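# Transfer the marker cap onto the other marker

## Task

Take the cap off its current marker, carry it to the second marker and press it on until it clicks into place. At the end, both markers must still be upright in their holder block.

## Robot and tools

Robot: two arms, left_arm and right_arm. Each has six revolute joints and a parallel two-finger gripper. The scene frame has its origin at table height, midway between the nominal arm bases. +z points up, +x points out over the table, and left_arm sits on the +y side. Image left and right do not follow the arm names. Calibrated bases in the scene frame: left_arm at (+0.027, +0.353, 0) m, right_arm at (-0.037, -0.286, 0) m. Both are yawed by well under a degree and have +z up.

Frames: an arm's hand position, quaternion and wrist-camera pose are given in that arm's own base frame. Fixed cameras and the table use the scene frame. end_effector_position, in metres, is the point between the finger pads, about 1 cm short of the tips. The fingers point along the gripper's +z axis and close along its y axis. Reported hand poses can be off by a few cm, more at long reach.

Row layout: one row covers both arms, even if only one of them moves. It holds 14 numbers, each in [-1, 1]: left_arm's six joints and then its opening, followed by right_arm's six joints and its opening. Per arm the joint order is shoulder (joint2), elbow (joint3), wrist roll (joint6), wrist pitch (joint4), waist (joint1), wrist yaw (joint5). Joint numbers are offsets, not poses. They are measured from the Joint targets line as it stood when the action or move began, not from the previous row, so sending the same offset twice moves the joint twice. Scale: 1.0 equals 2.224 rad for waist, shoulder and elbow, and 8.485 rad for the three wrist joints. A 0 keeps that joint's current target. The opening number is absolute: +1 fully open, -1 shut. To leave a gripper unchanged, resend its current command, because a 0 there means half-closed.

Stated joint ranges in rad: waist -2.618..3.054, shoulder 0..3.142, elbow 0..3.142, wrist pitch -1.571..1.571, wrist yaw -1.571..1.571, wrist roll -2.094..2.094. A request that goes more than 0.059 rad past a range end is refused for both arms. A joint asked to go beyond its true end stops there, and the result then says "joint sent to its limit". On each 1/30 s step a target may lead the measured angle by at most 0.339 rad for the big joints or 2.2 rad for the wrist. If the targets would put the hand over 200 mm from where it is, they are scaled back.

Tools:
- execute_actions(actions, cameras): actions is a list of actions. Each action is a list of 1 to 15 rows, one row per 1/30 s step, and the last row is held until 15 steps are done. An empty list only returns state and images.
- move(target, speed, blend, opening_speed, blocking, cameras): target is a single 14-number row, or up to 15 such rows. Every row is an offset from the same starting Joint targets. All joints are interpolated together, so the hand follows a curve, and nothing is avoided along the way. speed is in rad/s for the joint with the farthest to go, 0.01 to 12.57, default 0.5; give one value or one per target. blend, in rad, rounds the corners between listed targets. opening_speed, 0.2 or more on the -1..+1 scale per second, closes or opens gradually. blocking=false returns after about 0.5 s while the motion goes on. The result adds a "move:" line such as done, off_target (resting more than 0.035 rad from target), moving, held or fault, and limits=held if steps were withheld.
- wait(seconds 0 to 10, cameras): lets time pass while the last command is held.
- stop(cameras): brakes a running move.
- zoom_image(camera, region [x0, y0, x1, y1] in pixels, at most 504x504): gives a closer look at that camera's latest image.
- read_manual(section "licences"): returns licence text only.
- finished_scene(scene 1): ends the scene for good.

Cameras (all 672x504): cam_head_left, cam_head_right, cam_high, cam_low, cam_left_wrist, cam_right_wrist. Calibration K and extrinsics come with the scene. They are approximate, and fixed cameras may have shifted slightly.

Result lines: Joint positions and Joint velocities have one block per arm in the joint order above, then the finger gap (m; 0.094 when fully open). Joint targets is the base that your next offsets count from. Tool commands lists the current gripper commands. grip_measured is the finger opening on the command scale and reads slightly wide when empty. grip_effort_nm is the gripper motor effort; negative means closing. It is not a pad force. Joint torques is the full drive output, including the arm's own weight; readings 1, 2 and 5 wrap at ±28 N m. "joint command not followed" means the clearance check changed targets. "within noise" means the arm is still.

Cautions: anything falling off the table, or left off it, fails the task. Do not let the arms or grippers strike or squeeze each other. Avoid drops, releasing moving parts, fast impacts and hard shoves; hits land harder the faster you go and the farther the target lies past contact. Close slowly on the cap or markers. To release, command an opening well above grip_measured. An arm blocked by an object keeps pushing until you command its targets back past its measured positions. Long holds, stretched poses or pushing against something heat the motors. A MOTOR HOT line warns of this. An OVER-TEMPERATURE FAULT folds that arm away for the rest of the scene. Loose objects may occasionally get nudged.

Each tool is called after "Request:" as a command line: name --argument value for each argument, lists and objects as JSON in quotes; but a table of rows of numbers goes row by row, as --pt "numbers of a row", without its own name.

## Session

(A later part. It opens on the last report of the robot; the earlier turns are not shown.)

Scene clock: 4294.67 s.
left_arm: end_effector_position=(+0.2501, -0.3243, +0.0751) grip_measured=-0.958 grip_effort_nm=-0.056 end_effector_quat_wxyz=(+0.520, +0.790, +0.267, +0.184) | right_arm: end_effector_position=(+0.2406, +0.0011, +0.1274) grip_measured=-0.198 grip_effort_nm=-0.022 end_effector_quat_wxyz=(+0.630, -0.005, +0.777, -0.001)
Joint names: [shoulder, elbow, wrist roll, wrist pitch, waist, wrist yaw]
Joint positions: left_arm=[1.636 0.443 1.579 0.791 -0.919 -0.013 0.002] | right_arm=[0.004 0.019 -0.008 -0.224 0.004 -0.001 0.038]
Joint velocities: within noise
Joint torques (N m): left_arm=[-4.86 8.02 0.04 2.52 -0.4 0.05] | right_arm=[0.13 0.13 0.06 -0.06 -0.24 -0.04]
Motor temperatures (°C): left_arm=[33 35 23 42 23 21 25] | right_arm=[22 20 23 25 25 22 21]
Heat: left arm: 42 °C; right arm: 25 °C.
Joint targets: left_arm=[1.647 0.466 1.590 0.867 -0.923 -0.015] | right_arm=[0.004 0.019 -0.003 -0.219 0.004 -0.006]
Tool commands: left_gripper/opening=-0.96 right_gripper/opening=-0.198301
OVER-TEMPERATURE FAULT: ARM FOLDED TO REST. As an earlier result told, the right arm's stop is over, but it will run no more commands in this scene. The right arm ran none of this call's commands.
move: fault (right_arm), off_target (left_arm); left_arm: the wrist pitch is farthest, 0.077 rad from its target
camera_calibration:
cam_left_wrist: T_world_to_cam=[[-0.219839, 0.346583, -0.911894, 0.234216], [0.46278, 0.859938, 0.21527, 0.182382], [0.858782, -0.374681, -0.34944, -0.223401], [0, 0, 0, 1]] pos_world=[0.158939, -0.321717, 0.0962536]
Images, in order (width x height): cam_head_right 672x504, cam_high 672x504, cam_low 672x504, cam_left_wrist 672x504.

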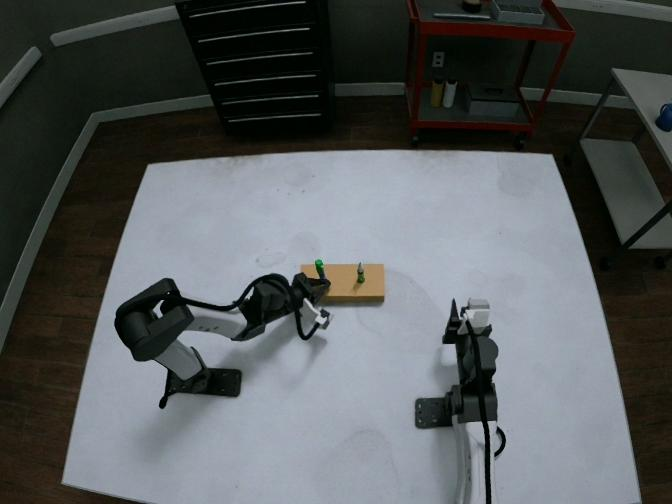

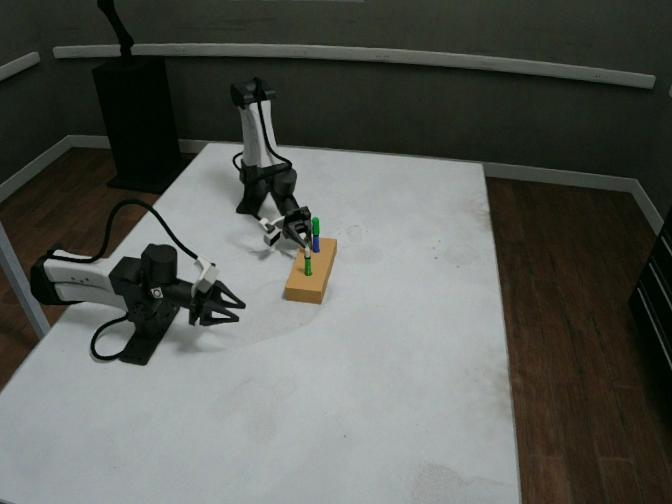

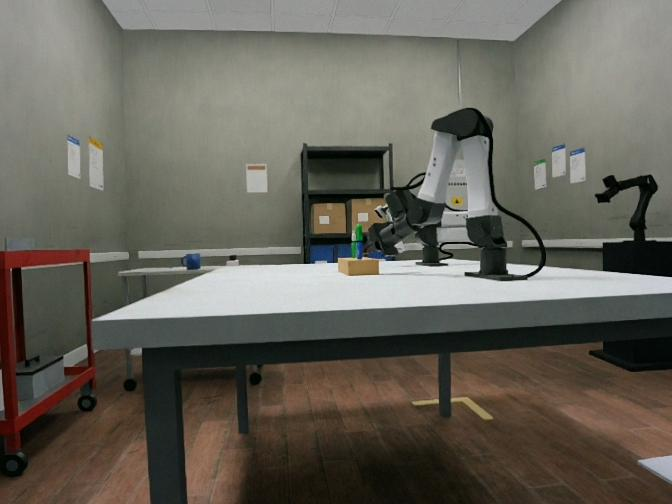

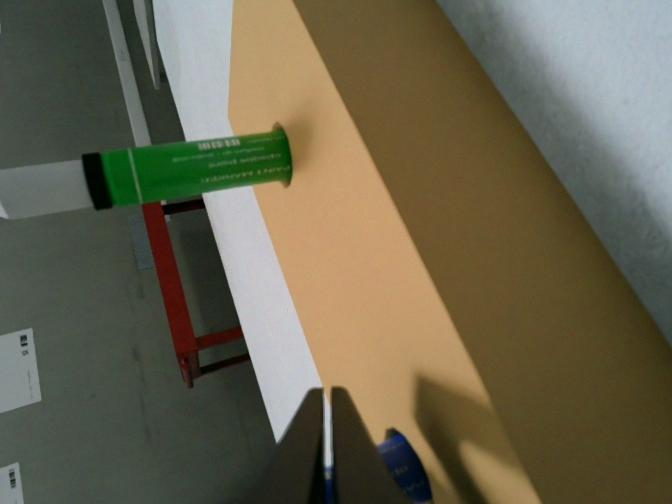

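Request:
move --pt "-0.01844 0 0 0 0 0 -0.96 0 0 0 0 0 0 -0.198" --pt "-0.01844 0 0 0 0 0 -0.40 0 0 0 0 0 0 -0.198" --speed 0.2 --opening_speed 0.5 --cameras '["cam_high", "cam_low", "cam_left_wrist"]'

Request:
zoom_image --camera "cam_low" --region '[350, 220, 392, 262]'

Request:
zoom_image --camera "cam_high" --region '[290, 210, 330, 250]'

Scene clock: 4317.07 s.
left_arm: end_effector_position=(+0.2504, -0.3246, +0.0791) grip_measured=-0.402 grip_effort_nm=0.129 end_effector_quat_wxyz=(+0.524, +0.787, +0.266, +0.185) | right_arm: end_effector_position=(+0.2406, +0.0011, +0.1274) grip_measured=-0.198 grip_effort_nm=-0.032 end_effector_quat_wxyz=(+0.630, -0.005, +0.777, -0.001)
Joint names: [shoulder, elbow, wrist roll, wrist pitch, waist, wrist yaw]
Joint positions: left_arm=[1.627 0.443 1.579 0.793 -0.919 -0.013 0.028] | right_arm=[0.004 0.019 -0.008 -0.224 0.004 -0.001 0.038]
Joint velocities: within noise
Joint torques (N m): left_arm=[-7.39 8.14 0 2.51 -0.42 0.07] | right_arm=[0.18 0.14 0.07 -0.04 -0.1 -0.03]
Motor temperatures (°C): left_arm=[33 35 23 45 23 21 25] | right_arm=[22 20 23 25 25 22 21]
Heat: left arm: 45 °C; right arm: 25 °C.
Joint targets: left_arm=[1.606 0.466 1.590 0.867 -0.923 -0.015] | right_arm=[0.004 0.019 -0.003 -0.219 0.004 -0.006]
Tool commands: left_gripper/opening=-0.4 right_gripper/opening=-0.198301
OVER-TEMPERATURE FAULT: ARM FOLDED TO REST. As an earlier result told, the right arm's stop is over, but it will run no more commands in this scene. The right arm ran none of this call's commands.
move: fault (right_arm), off_target (left_arm); target 2's new numbers were sent with left_arm's wrist pitch 0.074 rad from that target; left_arm: the wrist pitch is farthest, 0.074 rad from its target
camera_calibration:
cam_left_wrist: T_world_to_cam=[[-0.213962, 0.338788, -0.916211, 0.234313], [0.461338, 0.861787, 0.210927, 0.183011], [0.861038, -0.377553, -0.340686, -0.224654], [0, 0, 0, 1]] pos_world=[0.15914, -0.321918, 0.099542]
Images, in order (width x height): cam_high 672x504, cam_low 672x504, cam_left_wrist 672x504.

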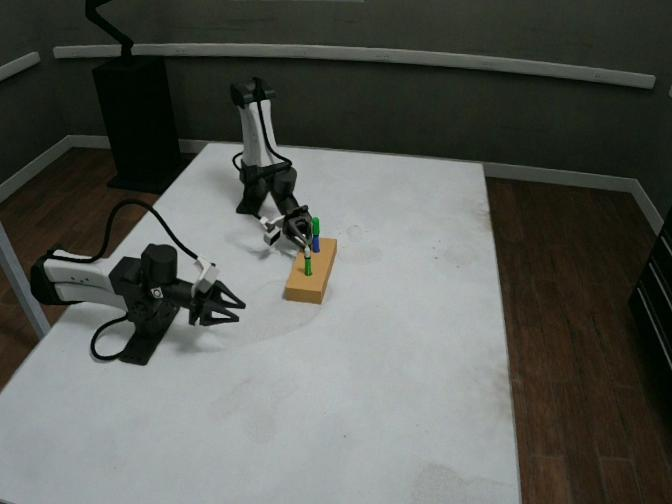

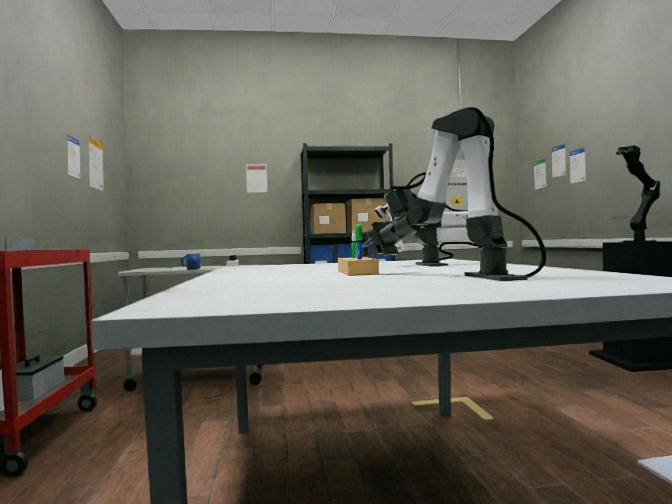

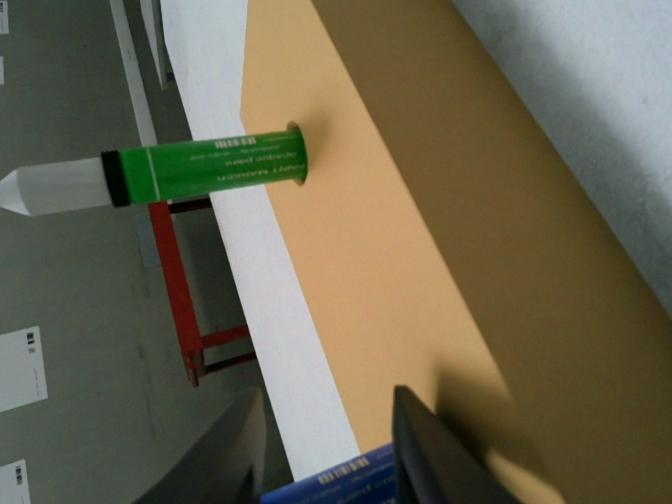

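Scaled by 12.000 from the camera's 672x504 image, which has a finer 960x720 frame.

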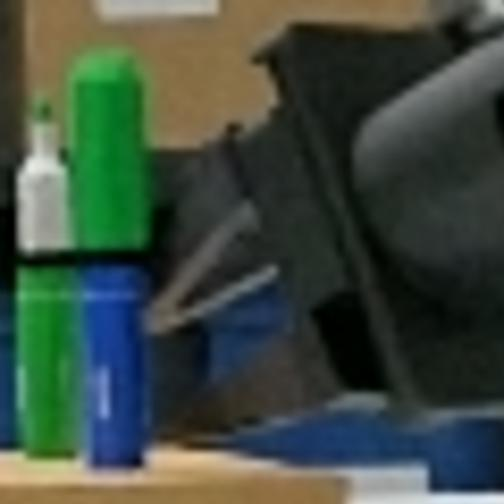

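Scaled by 12.600 from the camera's 672x504 image, which has a finer 960x720 frame.

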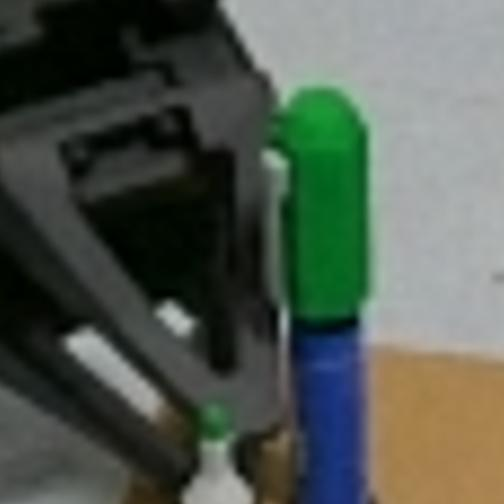

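Request:
move --target '[0,0,0,0,0,0,-0.24,0,0,0,0,0,0,-0.198]' --speed 0.2 --opening_speed 0.3 --cameras '["cam_high", "cam_low"]'

Request:
zoom_image --camera "cam_low" --region '[350, 220, 392, 262]'

Request:
zoom_image --camera "cam_high" --region '[290, 210, 330, 250]'

Scene clock: 4327.37 s.
left_arm: end_effector_position=(+0.2504, -0.3246, +0.0791) grip_measured=-0.242 grip_effort_nm=0.134 end_effector_quat_wxyz=(+0.524, +0.787, +0.266, +0.185) | right_arm: end_effector_position=(+0.2406, +0.0011, +0.1274) grip_measured=-0.198 grip_effort_nm=-0.032 end_effector_quat_wxyz=(+0.630, -0.005, +0.777, -0.001)
Joint names: [shoulder, elbow, wrist roll, wrist pitch, waist, wrist yaw]
Joint positions: left_arm=[1.627 0.443 1.579 0.793 -0.919 -0.013 0.036] | right_arm=[0.004 0.019 -0.008 -0.224 0.004 -0.001 0.038]
Joint velocities: within noise
Joint torques (N m): left_arm=[-7.45 8.13 0.03 2.52 -0.44 0.03] | right_arm=[0.13 0.09 0.04 -0.03 -0.17 -0.04]
Motor temperatures (°C): left_arm=[34 35 23 45 23 21 25] | right_arm=[22 20 23 25 25 22 21]
Heat: left arm: 45 °C; right arm: 25 °C.
Joint targets: left_arm=[1.606 0.466 1.590 0.867 -0.923 -0.015] | right_arm=[0.004 0.019 -0.003 -0.219 0.004 -0.006]
Tool commands: left_gripper/opening=-0.24 right_gripper/opening=-0.198301
OVER-TEMPERATURE FAULT: ARM FOLDED TO REST. As an earlier result told, the right arm's stop is over, but it will run no more commands in this scene. The right arm ran none of this call's commands.
move: fault (right_arm), off_target (left_arm); left_arm: the wrist pitch is farthest, 0.074 rad from its target
Images, in order (width x height): cam_high 672x504, cam_low 672x504.

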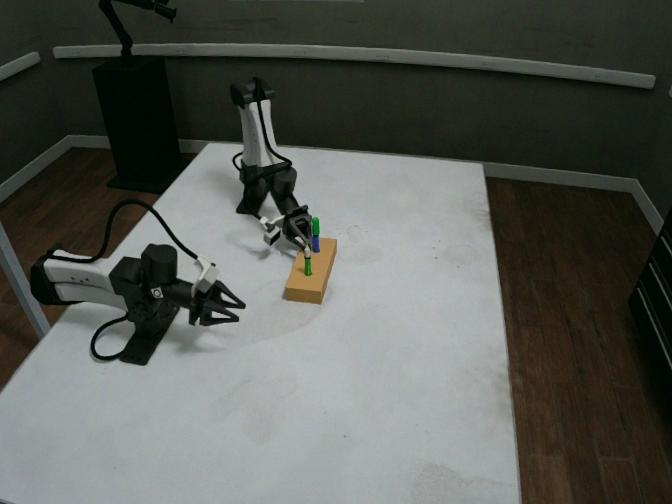

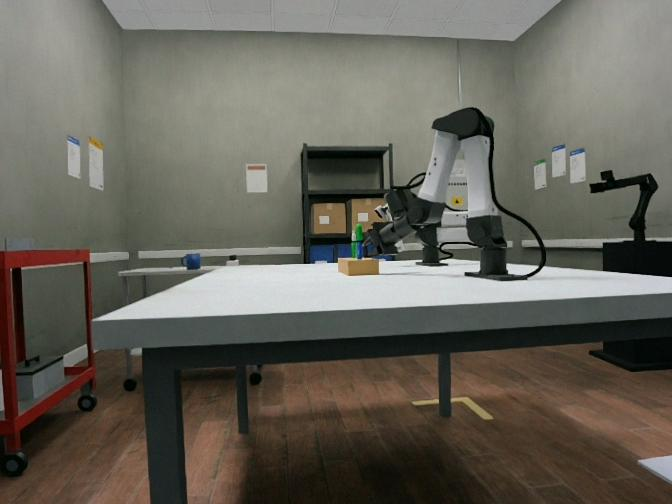

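Scaled by 12.000 from the camera's 672x504 image, which has a finer 960x720 frame.

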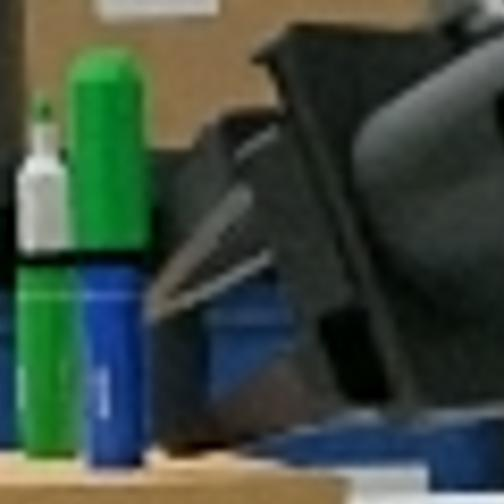

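Scaled by 12.600 from the camera's 672x504 image, which has a finer 960x720 frame.

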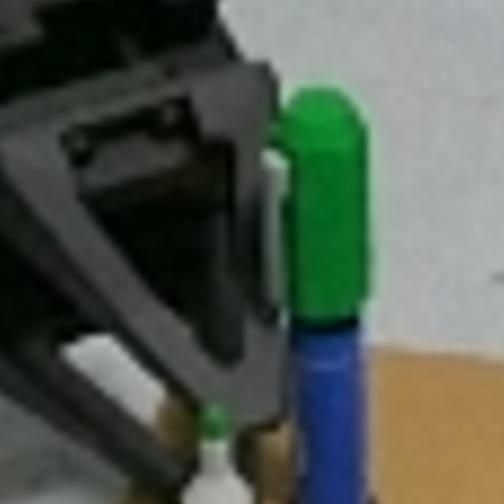

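Request:
move --target '[0,0,0,0,0,0,-0.17,0,0,0,0,0,0,-0.198]' --speed 0.2 --opening_speed 0.2 --cameras '["cam_high", "cam_low"]'

Request:
zoom_image --camera "cam_low" --region '[350, 220, 392, 262]'

Request:
zoom_image --camera "cam_high" --region '[290, 210, 330, 250]'

Scene clock: 4335.83 s.
left_arm: end_effector_position=(+0.2504, -0.3246, +0.0791) grip_measured=-0.172 grip_effort_nm=0.139 end_effector_quat_wxyz=(+0.524, +0.787, +0.266, +0.185) | right_arm: end_effector_position=(+0.2406, +0.0011, +0.1274) grip_measured=-0.198 grip_effort_nm=-0.027 end_effector_quat_wxyz=(+0.630, -0.005, +0.777, -0.001)
Joint names: [shoulder, elbow, wrist roll, wrist pitch, waist, wrist yaw]
Joint positions: left_arm=[1.627 0.443 1.579 0.793 -0.919 -0.013 0.039] | right_arm=[0.004 0.019 -0.008 -0.224 0.004 -0.001 0.038]
Joint velocities: within noise
Joint torques (N m): left_arm=[-7.34 8.05 0 2.54 -0.39 0.01] | right_arm=[0.1 0.16 0.05 -0.04 -0.23 -0.04]
Motor temperatures (°C): left_arm=[35 35 23 46 23 21 24] | right_arm=[22 20 23 25 25 22 21]
Heat: left arm: 46 °C; right arm: 25 °C.
Joint targets: left_arm=[1.606 0.466 1.590 0.867 -0.923 -0.015] | right_arm=[0.004 0.019 -0.003 -0.219 0.004 -0.006]
Tool commands: left_gripper/opening=-0.17 right_gripper/opening=-0.198301
OVER-TEMPERATURE FAULT: ARM FOLDED TO REST. As an earlier result told, the right arm's stop is over, but it will run no more commands in this scene. The right arm ran none of this call's commands.
move: fault (right_arm), off_target (left_arm); left_arm: the wrist pitch is farthest, 0.074 rad from its target
Images, in order (width x height): cam_high 672x504, cam_low 672x504.

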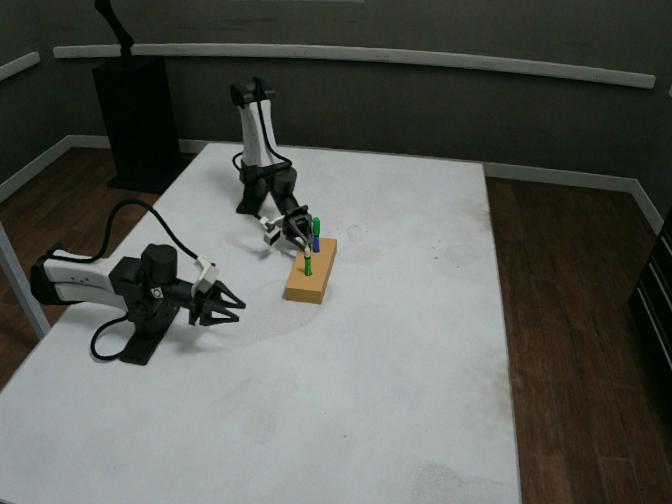

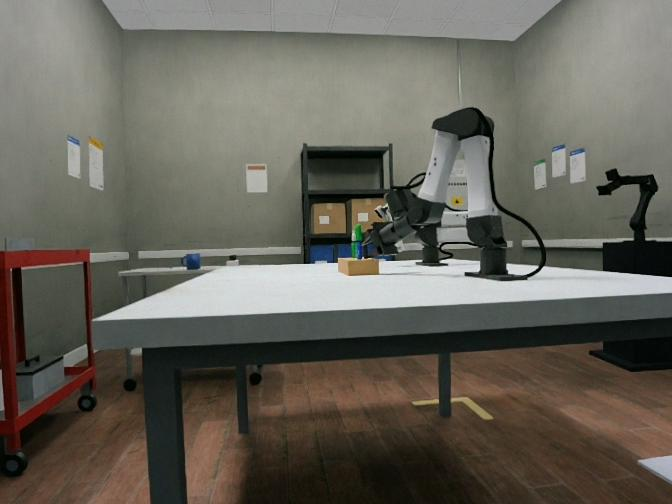

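Scaled by 12.000 from the camera's 672x504 image, which has a finer 960x720 frame.

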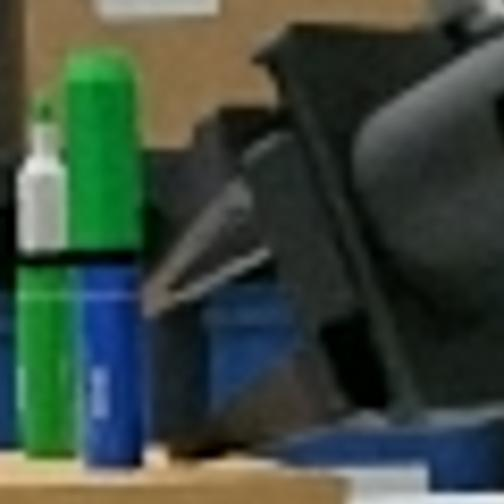

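Scaled by 12.600 from the camera's 672x504 image, which has a finer 960x720 frame.

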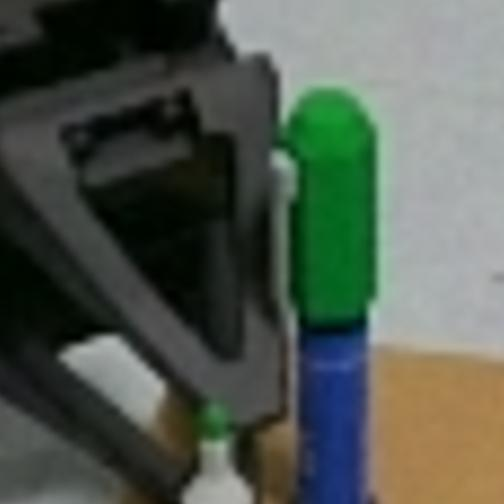

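Request:
zoom_image --camera "cam_high" --region '[306, 218, 322, 242]'

Request:
zoom_image --camera "cam_low" --region '[352, 226, 374, 248]'

Request:
wait --seconds 0.1 --cameras '["cam_head_left", "cam_head_right", "cam_left_wrist"]'

Request:
zoom_image --camera "cam_head_right" --region '[290, 245, 350, 305]'

Request:
zoom_image --camera "cam_head_left" --region '[295, 245, 355, 305]'

Scaled by 21.000 from the camera's 672x504 image, which has a finer 960x720 frame.

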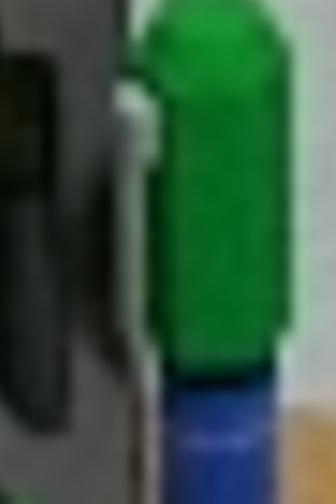

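Scaled by 22.909 from the camera's 672x504 image, which has a finer 960x720 frame.

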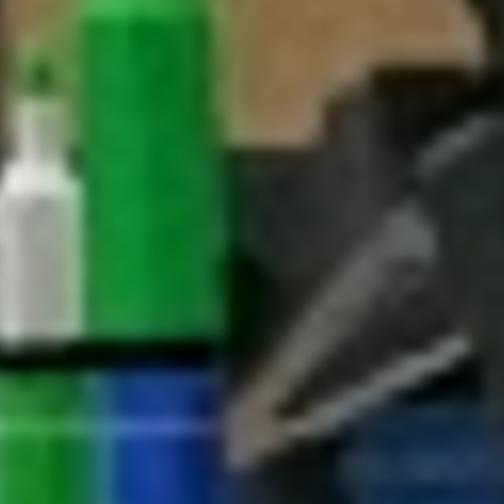

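Scene clock: 4349.87 s.
left_arm: end_effector_position=(+0.2504, -0.3246, +0.0791) grip_measured=-0.172 grip_effort_nm=0.134 end_effector_quat_wxyz=(+0.524, +0.787, +0.266, +0.185) | right_arm: end_effector_position=(+0.2406, +0.0011, +0.1274) grip_measured=-0.198 grip_effort_nm=-0.022 end_effector_quat_wxyz=(+0.630, -0.005, +0.777, -0.001)
Joint names: [shoulder, elbow, wrist roll, wrist pitch, waist, wrist yaw]
Joint positions: left_arm=[1.627 0.443 1.579 0.793 -0.919 -0.013 0.039] | right_arm=[0.004 0.019 -0.008 -0.224 0.004 -0.001 0.038]
Joint velocities: within noise
Joint torques (N m): left_arm=[-7.49 8.25 0.05 2.51 -0.32 0.02] | right_arm=[0.17 0.13 0.05 -0.05 -0.2 -0.02]
Motor temperatures (°C): left_arm=[36 35 23 46 23 21 24] | right_arm=[22 20 23 25 25 22 21]
Heat: left arm: 46 °C; right arm: 25 °C.
Joint targets: left_arm=[1.606 0.466 1.590 0.867 -0.923 -0.015] | right_arm=[0.004 0.019 -0.003 -0.219 0.004 -0.006]
Tool commands: left_gripper/opening=-0.17 right_gripper/opening=-0.198301
OVER-TEMPERATURE FAULT: ARM FOLDED TO REST. As an earlier result told, the right arm's stop is over, but it will run no more commands in this scene.
wait: 0.10 s; at rest from the start
camera_calibration:
cam_left_wrist: T_world_to_cam=[[-0.213962, 0.338788, -0.916211, 0.234313], [0.461338, 0.861787, 0.210927, 0.183011], [0.861038, -0.377553, -0.340686, -0.224654], [0, 0, 0, 1]] pos_world=[0.15914, -0.321918, 0.099542]
Images, in order (width x height): cam_head_left 672x504, cam_head_right 672x504, cam_left_wrist 672x504.

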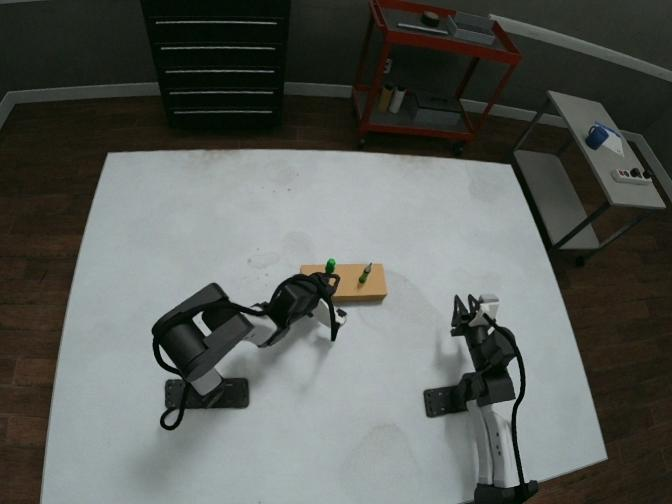

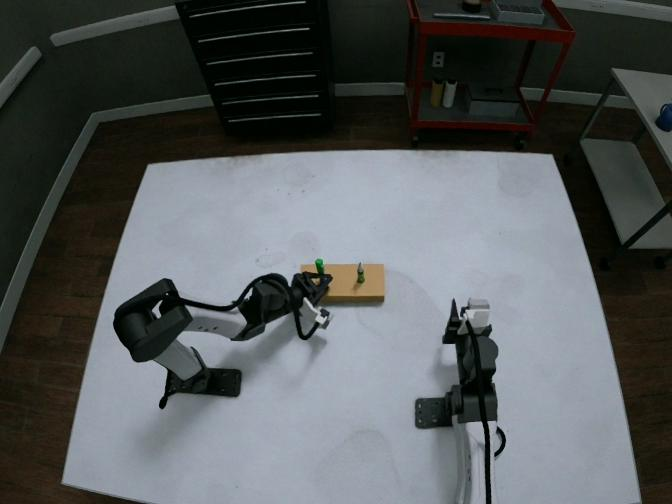

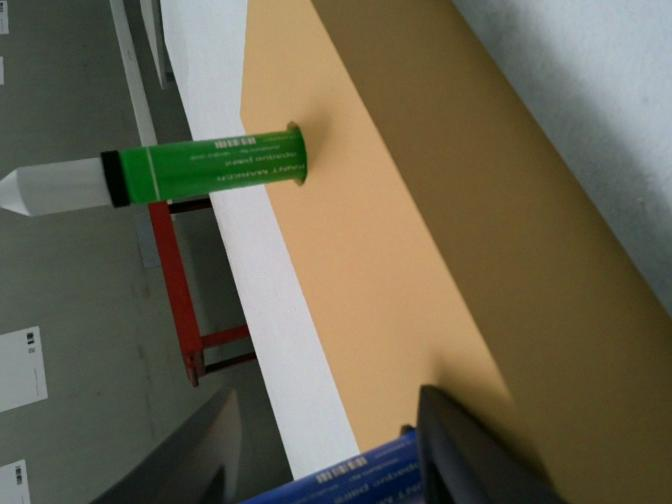

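Scaled by 8.400 from the camera's 672x504 image, which has a finer 960x720 frame.

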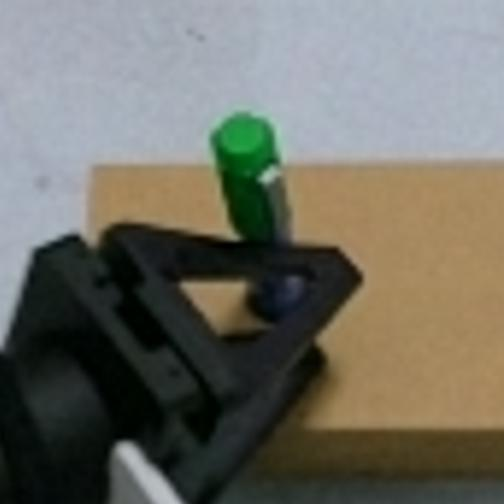

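Scaled by 8.400 from the camera's 672x504 image, which has a finer 960x720 frame.

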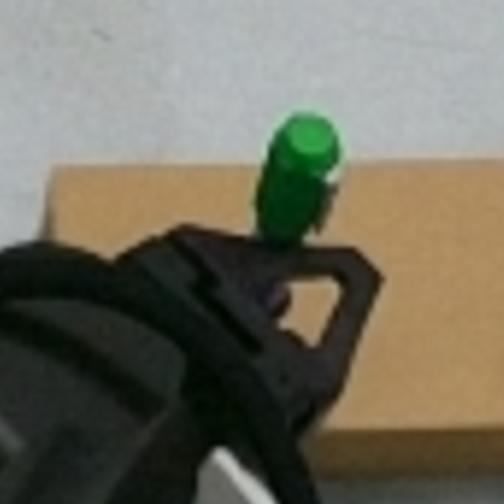

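Request:
move --target '[0,0,0,0,0,0,-0.11,0,0,0,0,0,0,-0.198]' --speed 0.2 --opening_speed 0.2 --cameras '["cam_high", "cam_low", "cam_head_right"]'

Request:
zoom_image --camera "cam_low" --region '[350, 220, 392, 262]'

Request:
zoom_image --camera "cam_high" --region '[290, 210, 330, 250]'

Request:
zoom_image --camera "cam_head_right" --region '[290, 245, 350, 305]'

Scene clock: 4370.50 s.
left_arm: end_effector_position=(+0.2506, -0.3249, +0.0798) grip_measured=-0.112 grip_effort_nm=0.139 end_effector_quat_wxyz=(+0.526, +0.787, +0.266, +0.186) | right_arm: end_effector_position=(+0.2406, +0.0011, +0.1274) grip_measured=-0.198 grip_effort_nm=-0.032 end_effector_quat_wxyz=(+0.630, -0.005, +0.777, -0.001)
Joint names: [shoulder, elbow, wrist roll, wrist pitch, waist, wrist yaw]
Joint positions: left_arm=[1.627 0.443 1.579 0.796 -0.919 -0.013 0.042] | right_arm=[0.004 0.019 -0.008 -0.224 0.004 -0.001 0.038]
Joint velocities: within noise
Joint torques (N m): left_arm=[-7.49 8.21 0.05 2.46 -0.43 0.06] | right_arm=[0.1 0.03 0.05 -0.04 -0.17 -0.04]
Motor temperatures (°C): left_arm=[36 35 23 48 23 21 24] | right_arm=[22 20 23 25 25 22 21]
Heat: left arm: 48 °C; right arm: 25 °C.
Joint targets: left_arm=[1.606 0.466 1.590 0.867 -0.923 -0.015] | right_arm=[0.004 0.019 -0.003 -0.219 0.004 -0.006]
Tool commands: left_gripper/opening=-0.11 right_gripper/opening=-0.198301
OVER-TEMPERATURE FAULT: ARM FOLDED TO REST. As an earlier result told, the right arm's stop is over, but it will run no more commands in this scene. The right arm ran none of this call's commands.
move: fault (right_arm), off_target (left_arm); left_arm: the wrist pitch is farthest, 0.071 rad from its target
Images, in order (width x height): cam_head_right 672x504, cam_high 672x504, cam_low 672x504.

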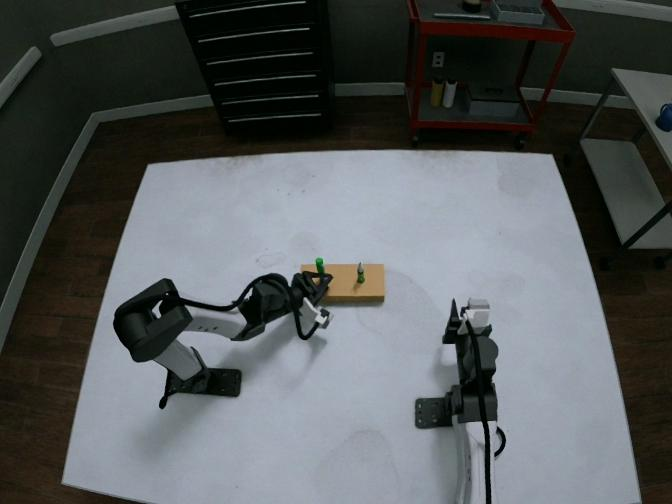

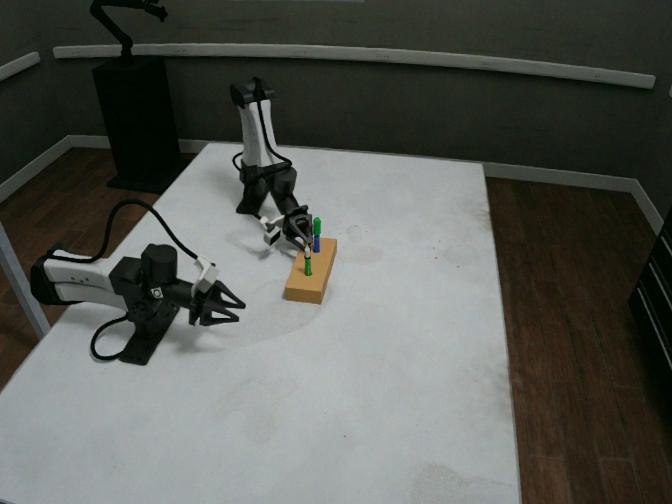

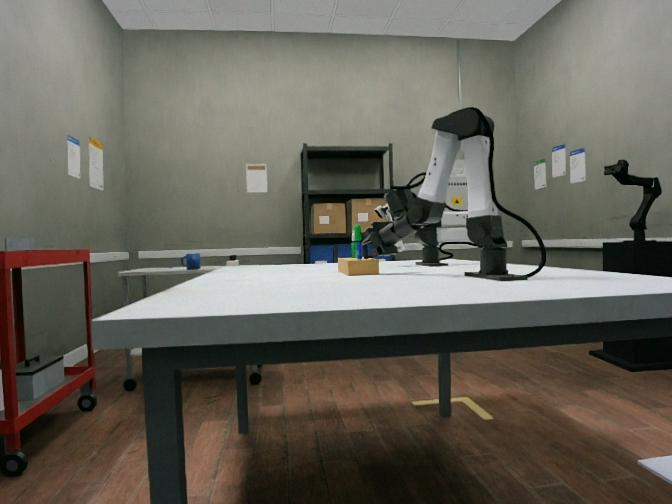

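Scaled by 12.000 from the camera's 672x504 image, which has a finer 960x720 frame.

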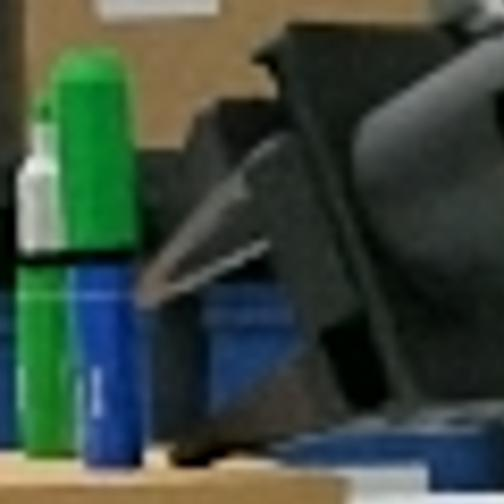

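Scaled by 12.600 from the camera's 672x504 image, which has a finer 960x720 frame.

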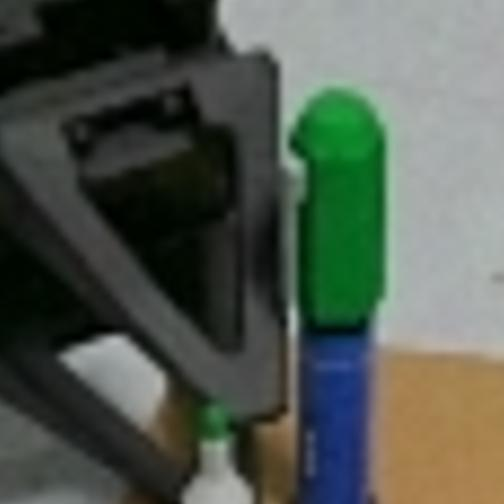

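Scaled by 8.400 from the camera's 672x504 image, which has a finer 960x720 frame.

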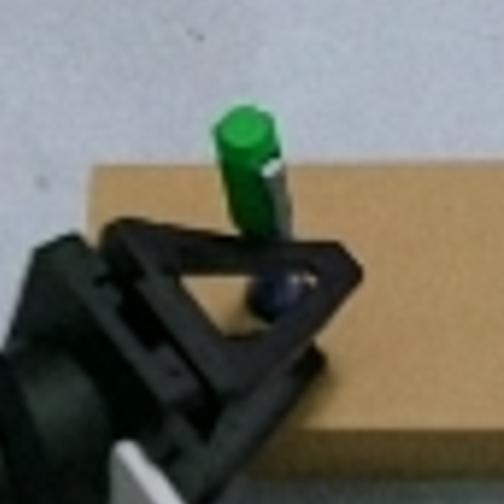

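Request:
move --target '[0,0,0,0,0,0,-0.06,0,0,0,0,0,0,-0.198]' --speed 0.2 --opening_speed 0.2 --cameras '["cam_high", "cam_low", "cam_head_right"]'

Request:
zoom_image --camera "cam_low" --region '[350, 220, 392, 262]'

Request:
zoom_image --camera "cam_high" --region '[290, 210, 330, 250]'

Request:
zoom_image --camera "cam_head_right" --region '[290, 245, 350, 305]'

Scene clock: 4394.67 s.
left_arm: end_effector_position=(+0.2508, -0.3252, +0.0808) grip_measured=-0.062 grip_effort_nm=0.139 end_effector_quat_wxyz=(+0.527, +0.785, +0.265, +0.186) | right_arm: end_effector_position=(+0.2406, +0.0011, +0.1274) grip_measured=-0.198 grip_effort_nm=-0.027 end_effector_quat_wxyz=(+0.630, -0.005, +0.777, -0.001)
Joint names: [shoulder, elbow, wrist roll, wrist pitch, waist, wrist yaw]
Joint positions: left_arm=[1.627 0.443 1.579 0.8 -0.919 -0.013 0.044] | right_arm=[0.004 0.019 -0.008 -0.224 0.004 -0.001 0.038]
Joint velocities: within noise
Joint torques (N m): left_arm=[-7.43 8.13 0.03 2.41 -0.39 0.02] | right_arm=[0.18 0.2 0.04 -0.05 -0.18 -0.06]
Motor temperatures (°C): left_arm=[37 35 23 49 23 21 24] | right_arm=[22 20 23 25 25 22 21]
Heat: left arm: 49 °C; right arm: 25 °C.
Joint targets: left_arm=[1.606 0.466 1.590 0.867 -0.923 -0.015] | right_arm=[0.004 0.019 -0.003 -0.219 0.004 -0.006]
Tool commands: left_gripper/opening=-0.06 right_gripper/opening=-0.198301
OVER-TEMPERATURE FAULT: ARM FOLDED TO REST. As an earlier result told, the right arm's stop is over, but it will run no more commands in this scene. The right arm ran none of this call's commands.
move: fault (right_arm), off_target (left_arm); left_arm: the wrist pitch is farthest, 0.067 rad from its target
Images, in order (width x height): cam_head_right 672x504, cam_high 672x504, cam_low 672x504.

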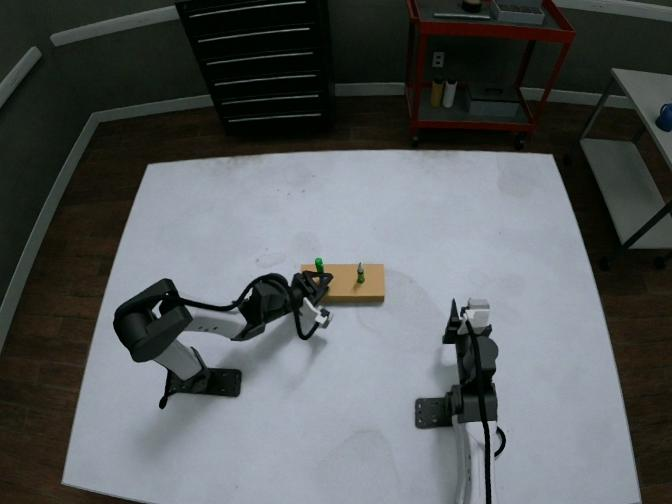

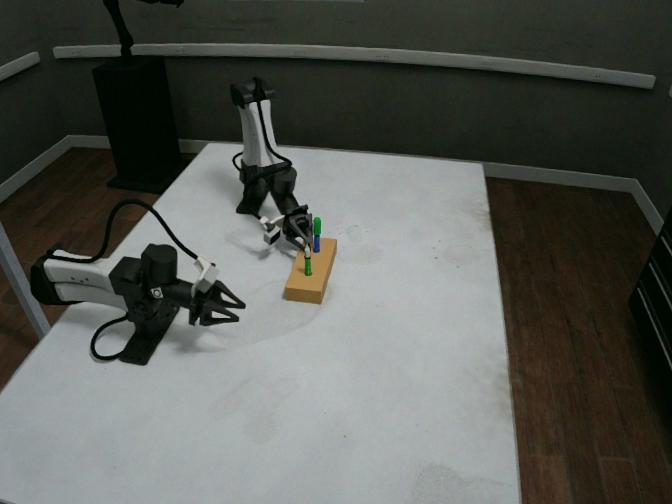

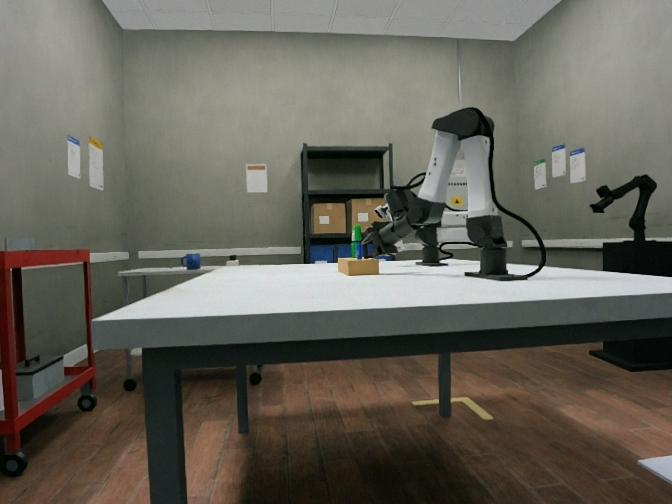

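Scaled by 12.000 from the camera's 672x504 image, which has a finer 960x720 frame.

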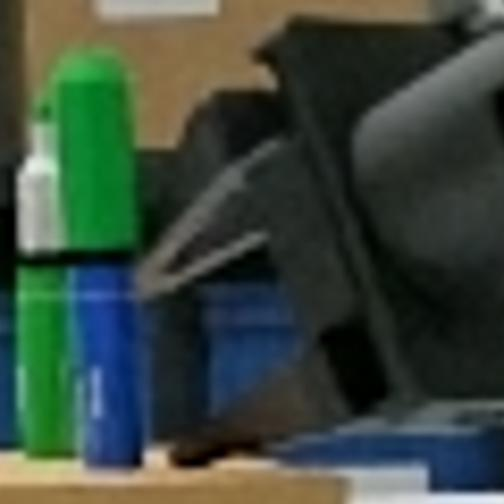

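Scaled by 12.600 from the camera's 672x504 image, which has a finer 960x720 frame.

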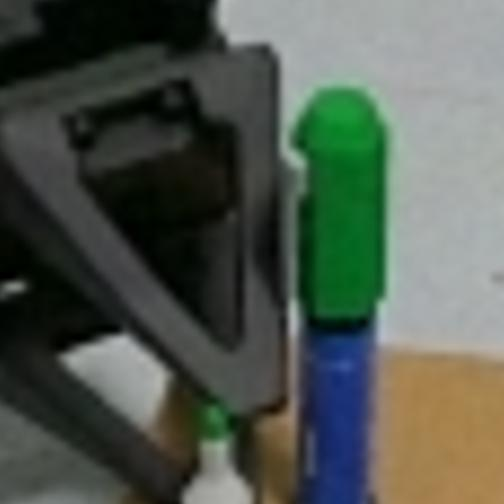

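Scaled by 8.400 from the camera's 672x504 image, which has a finer 960x720 frame.

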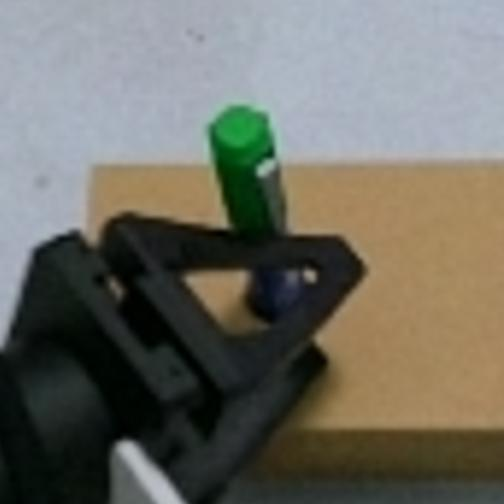

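Request:
move --target '[0,0,0,0,0,0,0.0,0,0,0,0,0,0,-0.198]' --speed 0.2 --opening_speed 0.2 --cameras '["cam_high", "cam_low", "cam_head_right"]'

Request:
zoom_image --camera "cam_low" --region '[350, 220, 392, 262]'

Request:
zoom_image --camera "cam_high" --region '[290, 210, 330, 250]'

Request:
zoom_image --camera "cam_head_right" --region '[290, 245, 350, 305]'

Scene clock: 4401.17 s.
left_arm: end_effector_position=(+0.2512, -0.3257, +0.0825) grip_measured=-0.002 grip_effort_nm=0.144 end_effector_quat_wxyz=(+0.530, +0.783, +0.265, +0.187) | right_arm: end_effector_position=(+0.2406, +0.0011, +0.1274) grip_measured=-0.198 grip_effort_nm=-0.027 end_effector_quat_wxyz=(+0.630, -0.005, +0.777, -0.001)
Joint names: [shoulder, elbow, wrist roll, wrist pitch, waist, wrist yaw]
Joint positions: left_arm=[1.626 0.443 1.579 0.806 -0.919 -0.013 0.047] | right_arm=[0.004 0.019 -0.008 -0.224 0.004 -0.001 0.038]
Joint velocities: within noise
Joint torques (N m): left_arm=[-7.3 8.23 0.03 2.39 -0.38 0.02] | right_arm=[0.16 0.13 0.03 -0.06 -0.2 -0.03]
Motor temperatures (°C): left_arm=[37 35 23 50 23 21 24] | right_arm=[22 20 23 25 25 22 21]
Heat: left arm: 50 °C; right arm: 25 °C.
Joint targets: left_arm=[1.606 0.466 1.590 0.867 -0.923 -0.015] | right_arm=[0.004 0.019 -0.003 -0.219 0.004 -0.006]
Tool commands: left_gripper/opening=+0.0 right_gripper/opening=-0.198301
OVER-TEMPERATURE FAULT: ARM FOLDED TO REST. As an earlier result told, the right arm's stop is over, but it will run no more commands in this scene. The right arm ran none of this call's commands.
move: fault (right_arm), off_target (left_arm); left_arm: the wrist pitch is farthest, 0.061 rad from its target
Images, in order (width x height): cam_head_right 672x504, cam_high 672x504, cam_low 672x504.

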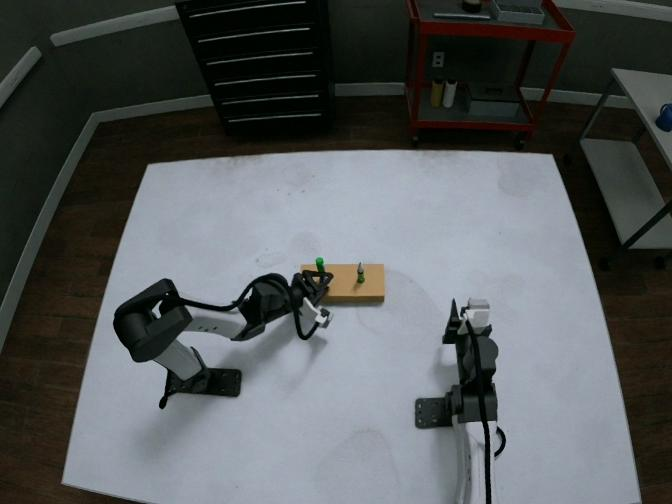

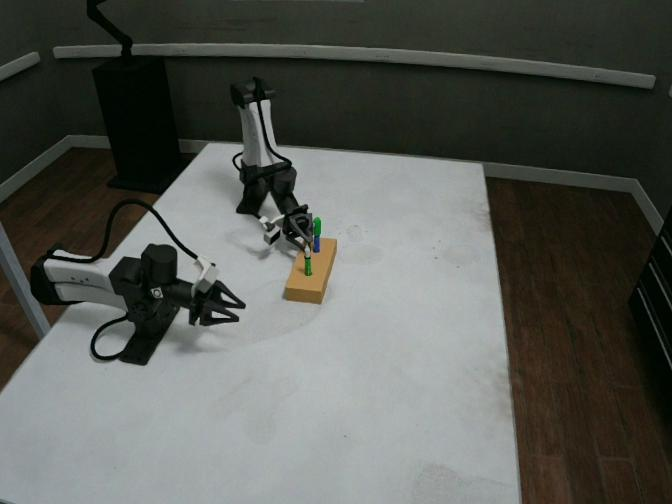

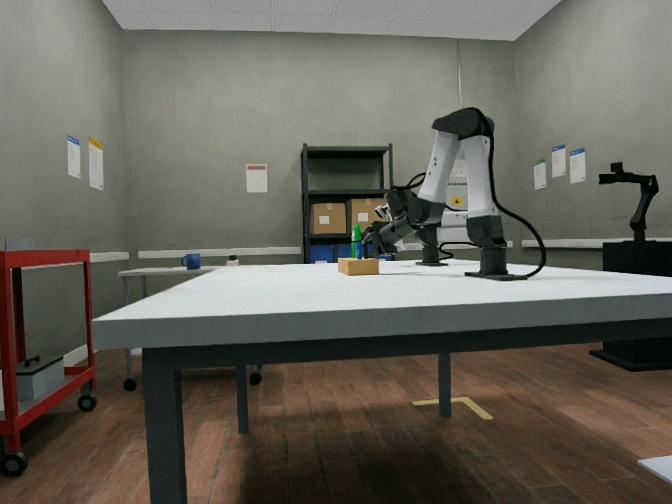

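Scaled by 12.000 from the camera's 672x504 image, which has a finer 960x720 frame.

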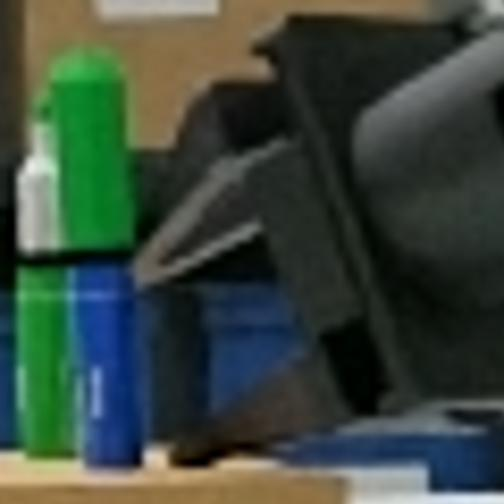

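Scaled by 12.600 from the camera's 672x504 image, which has a finer 960x720 frame.

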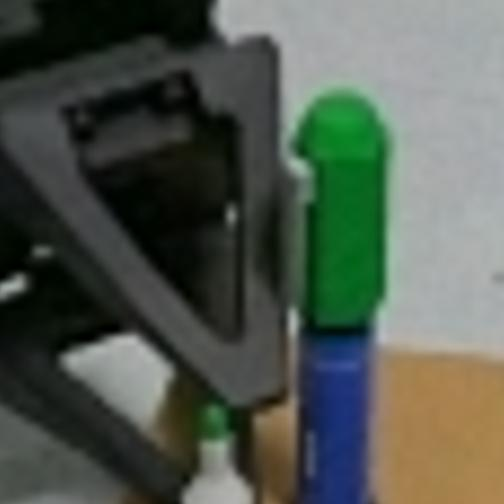

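Scaled by 8.400 from the camera's 672x504 image, which has a finer 960x720 frame.

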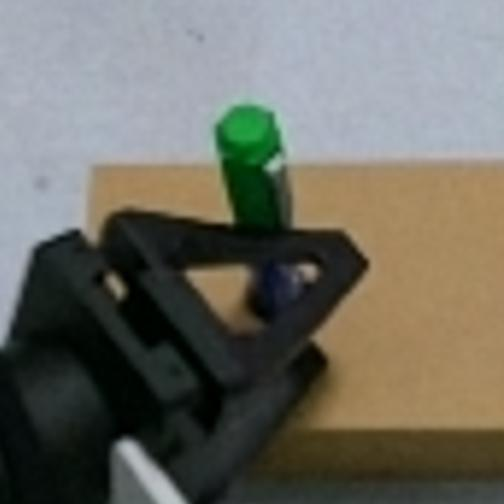

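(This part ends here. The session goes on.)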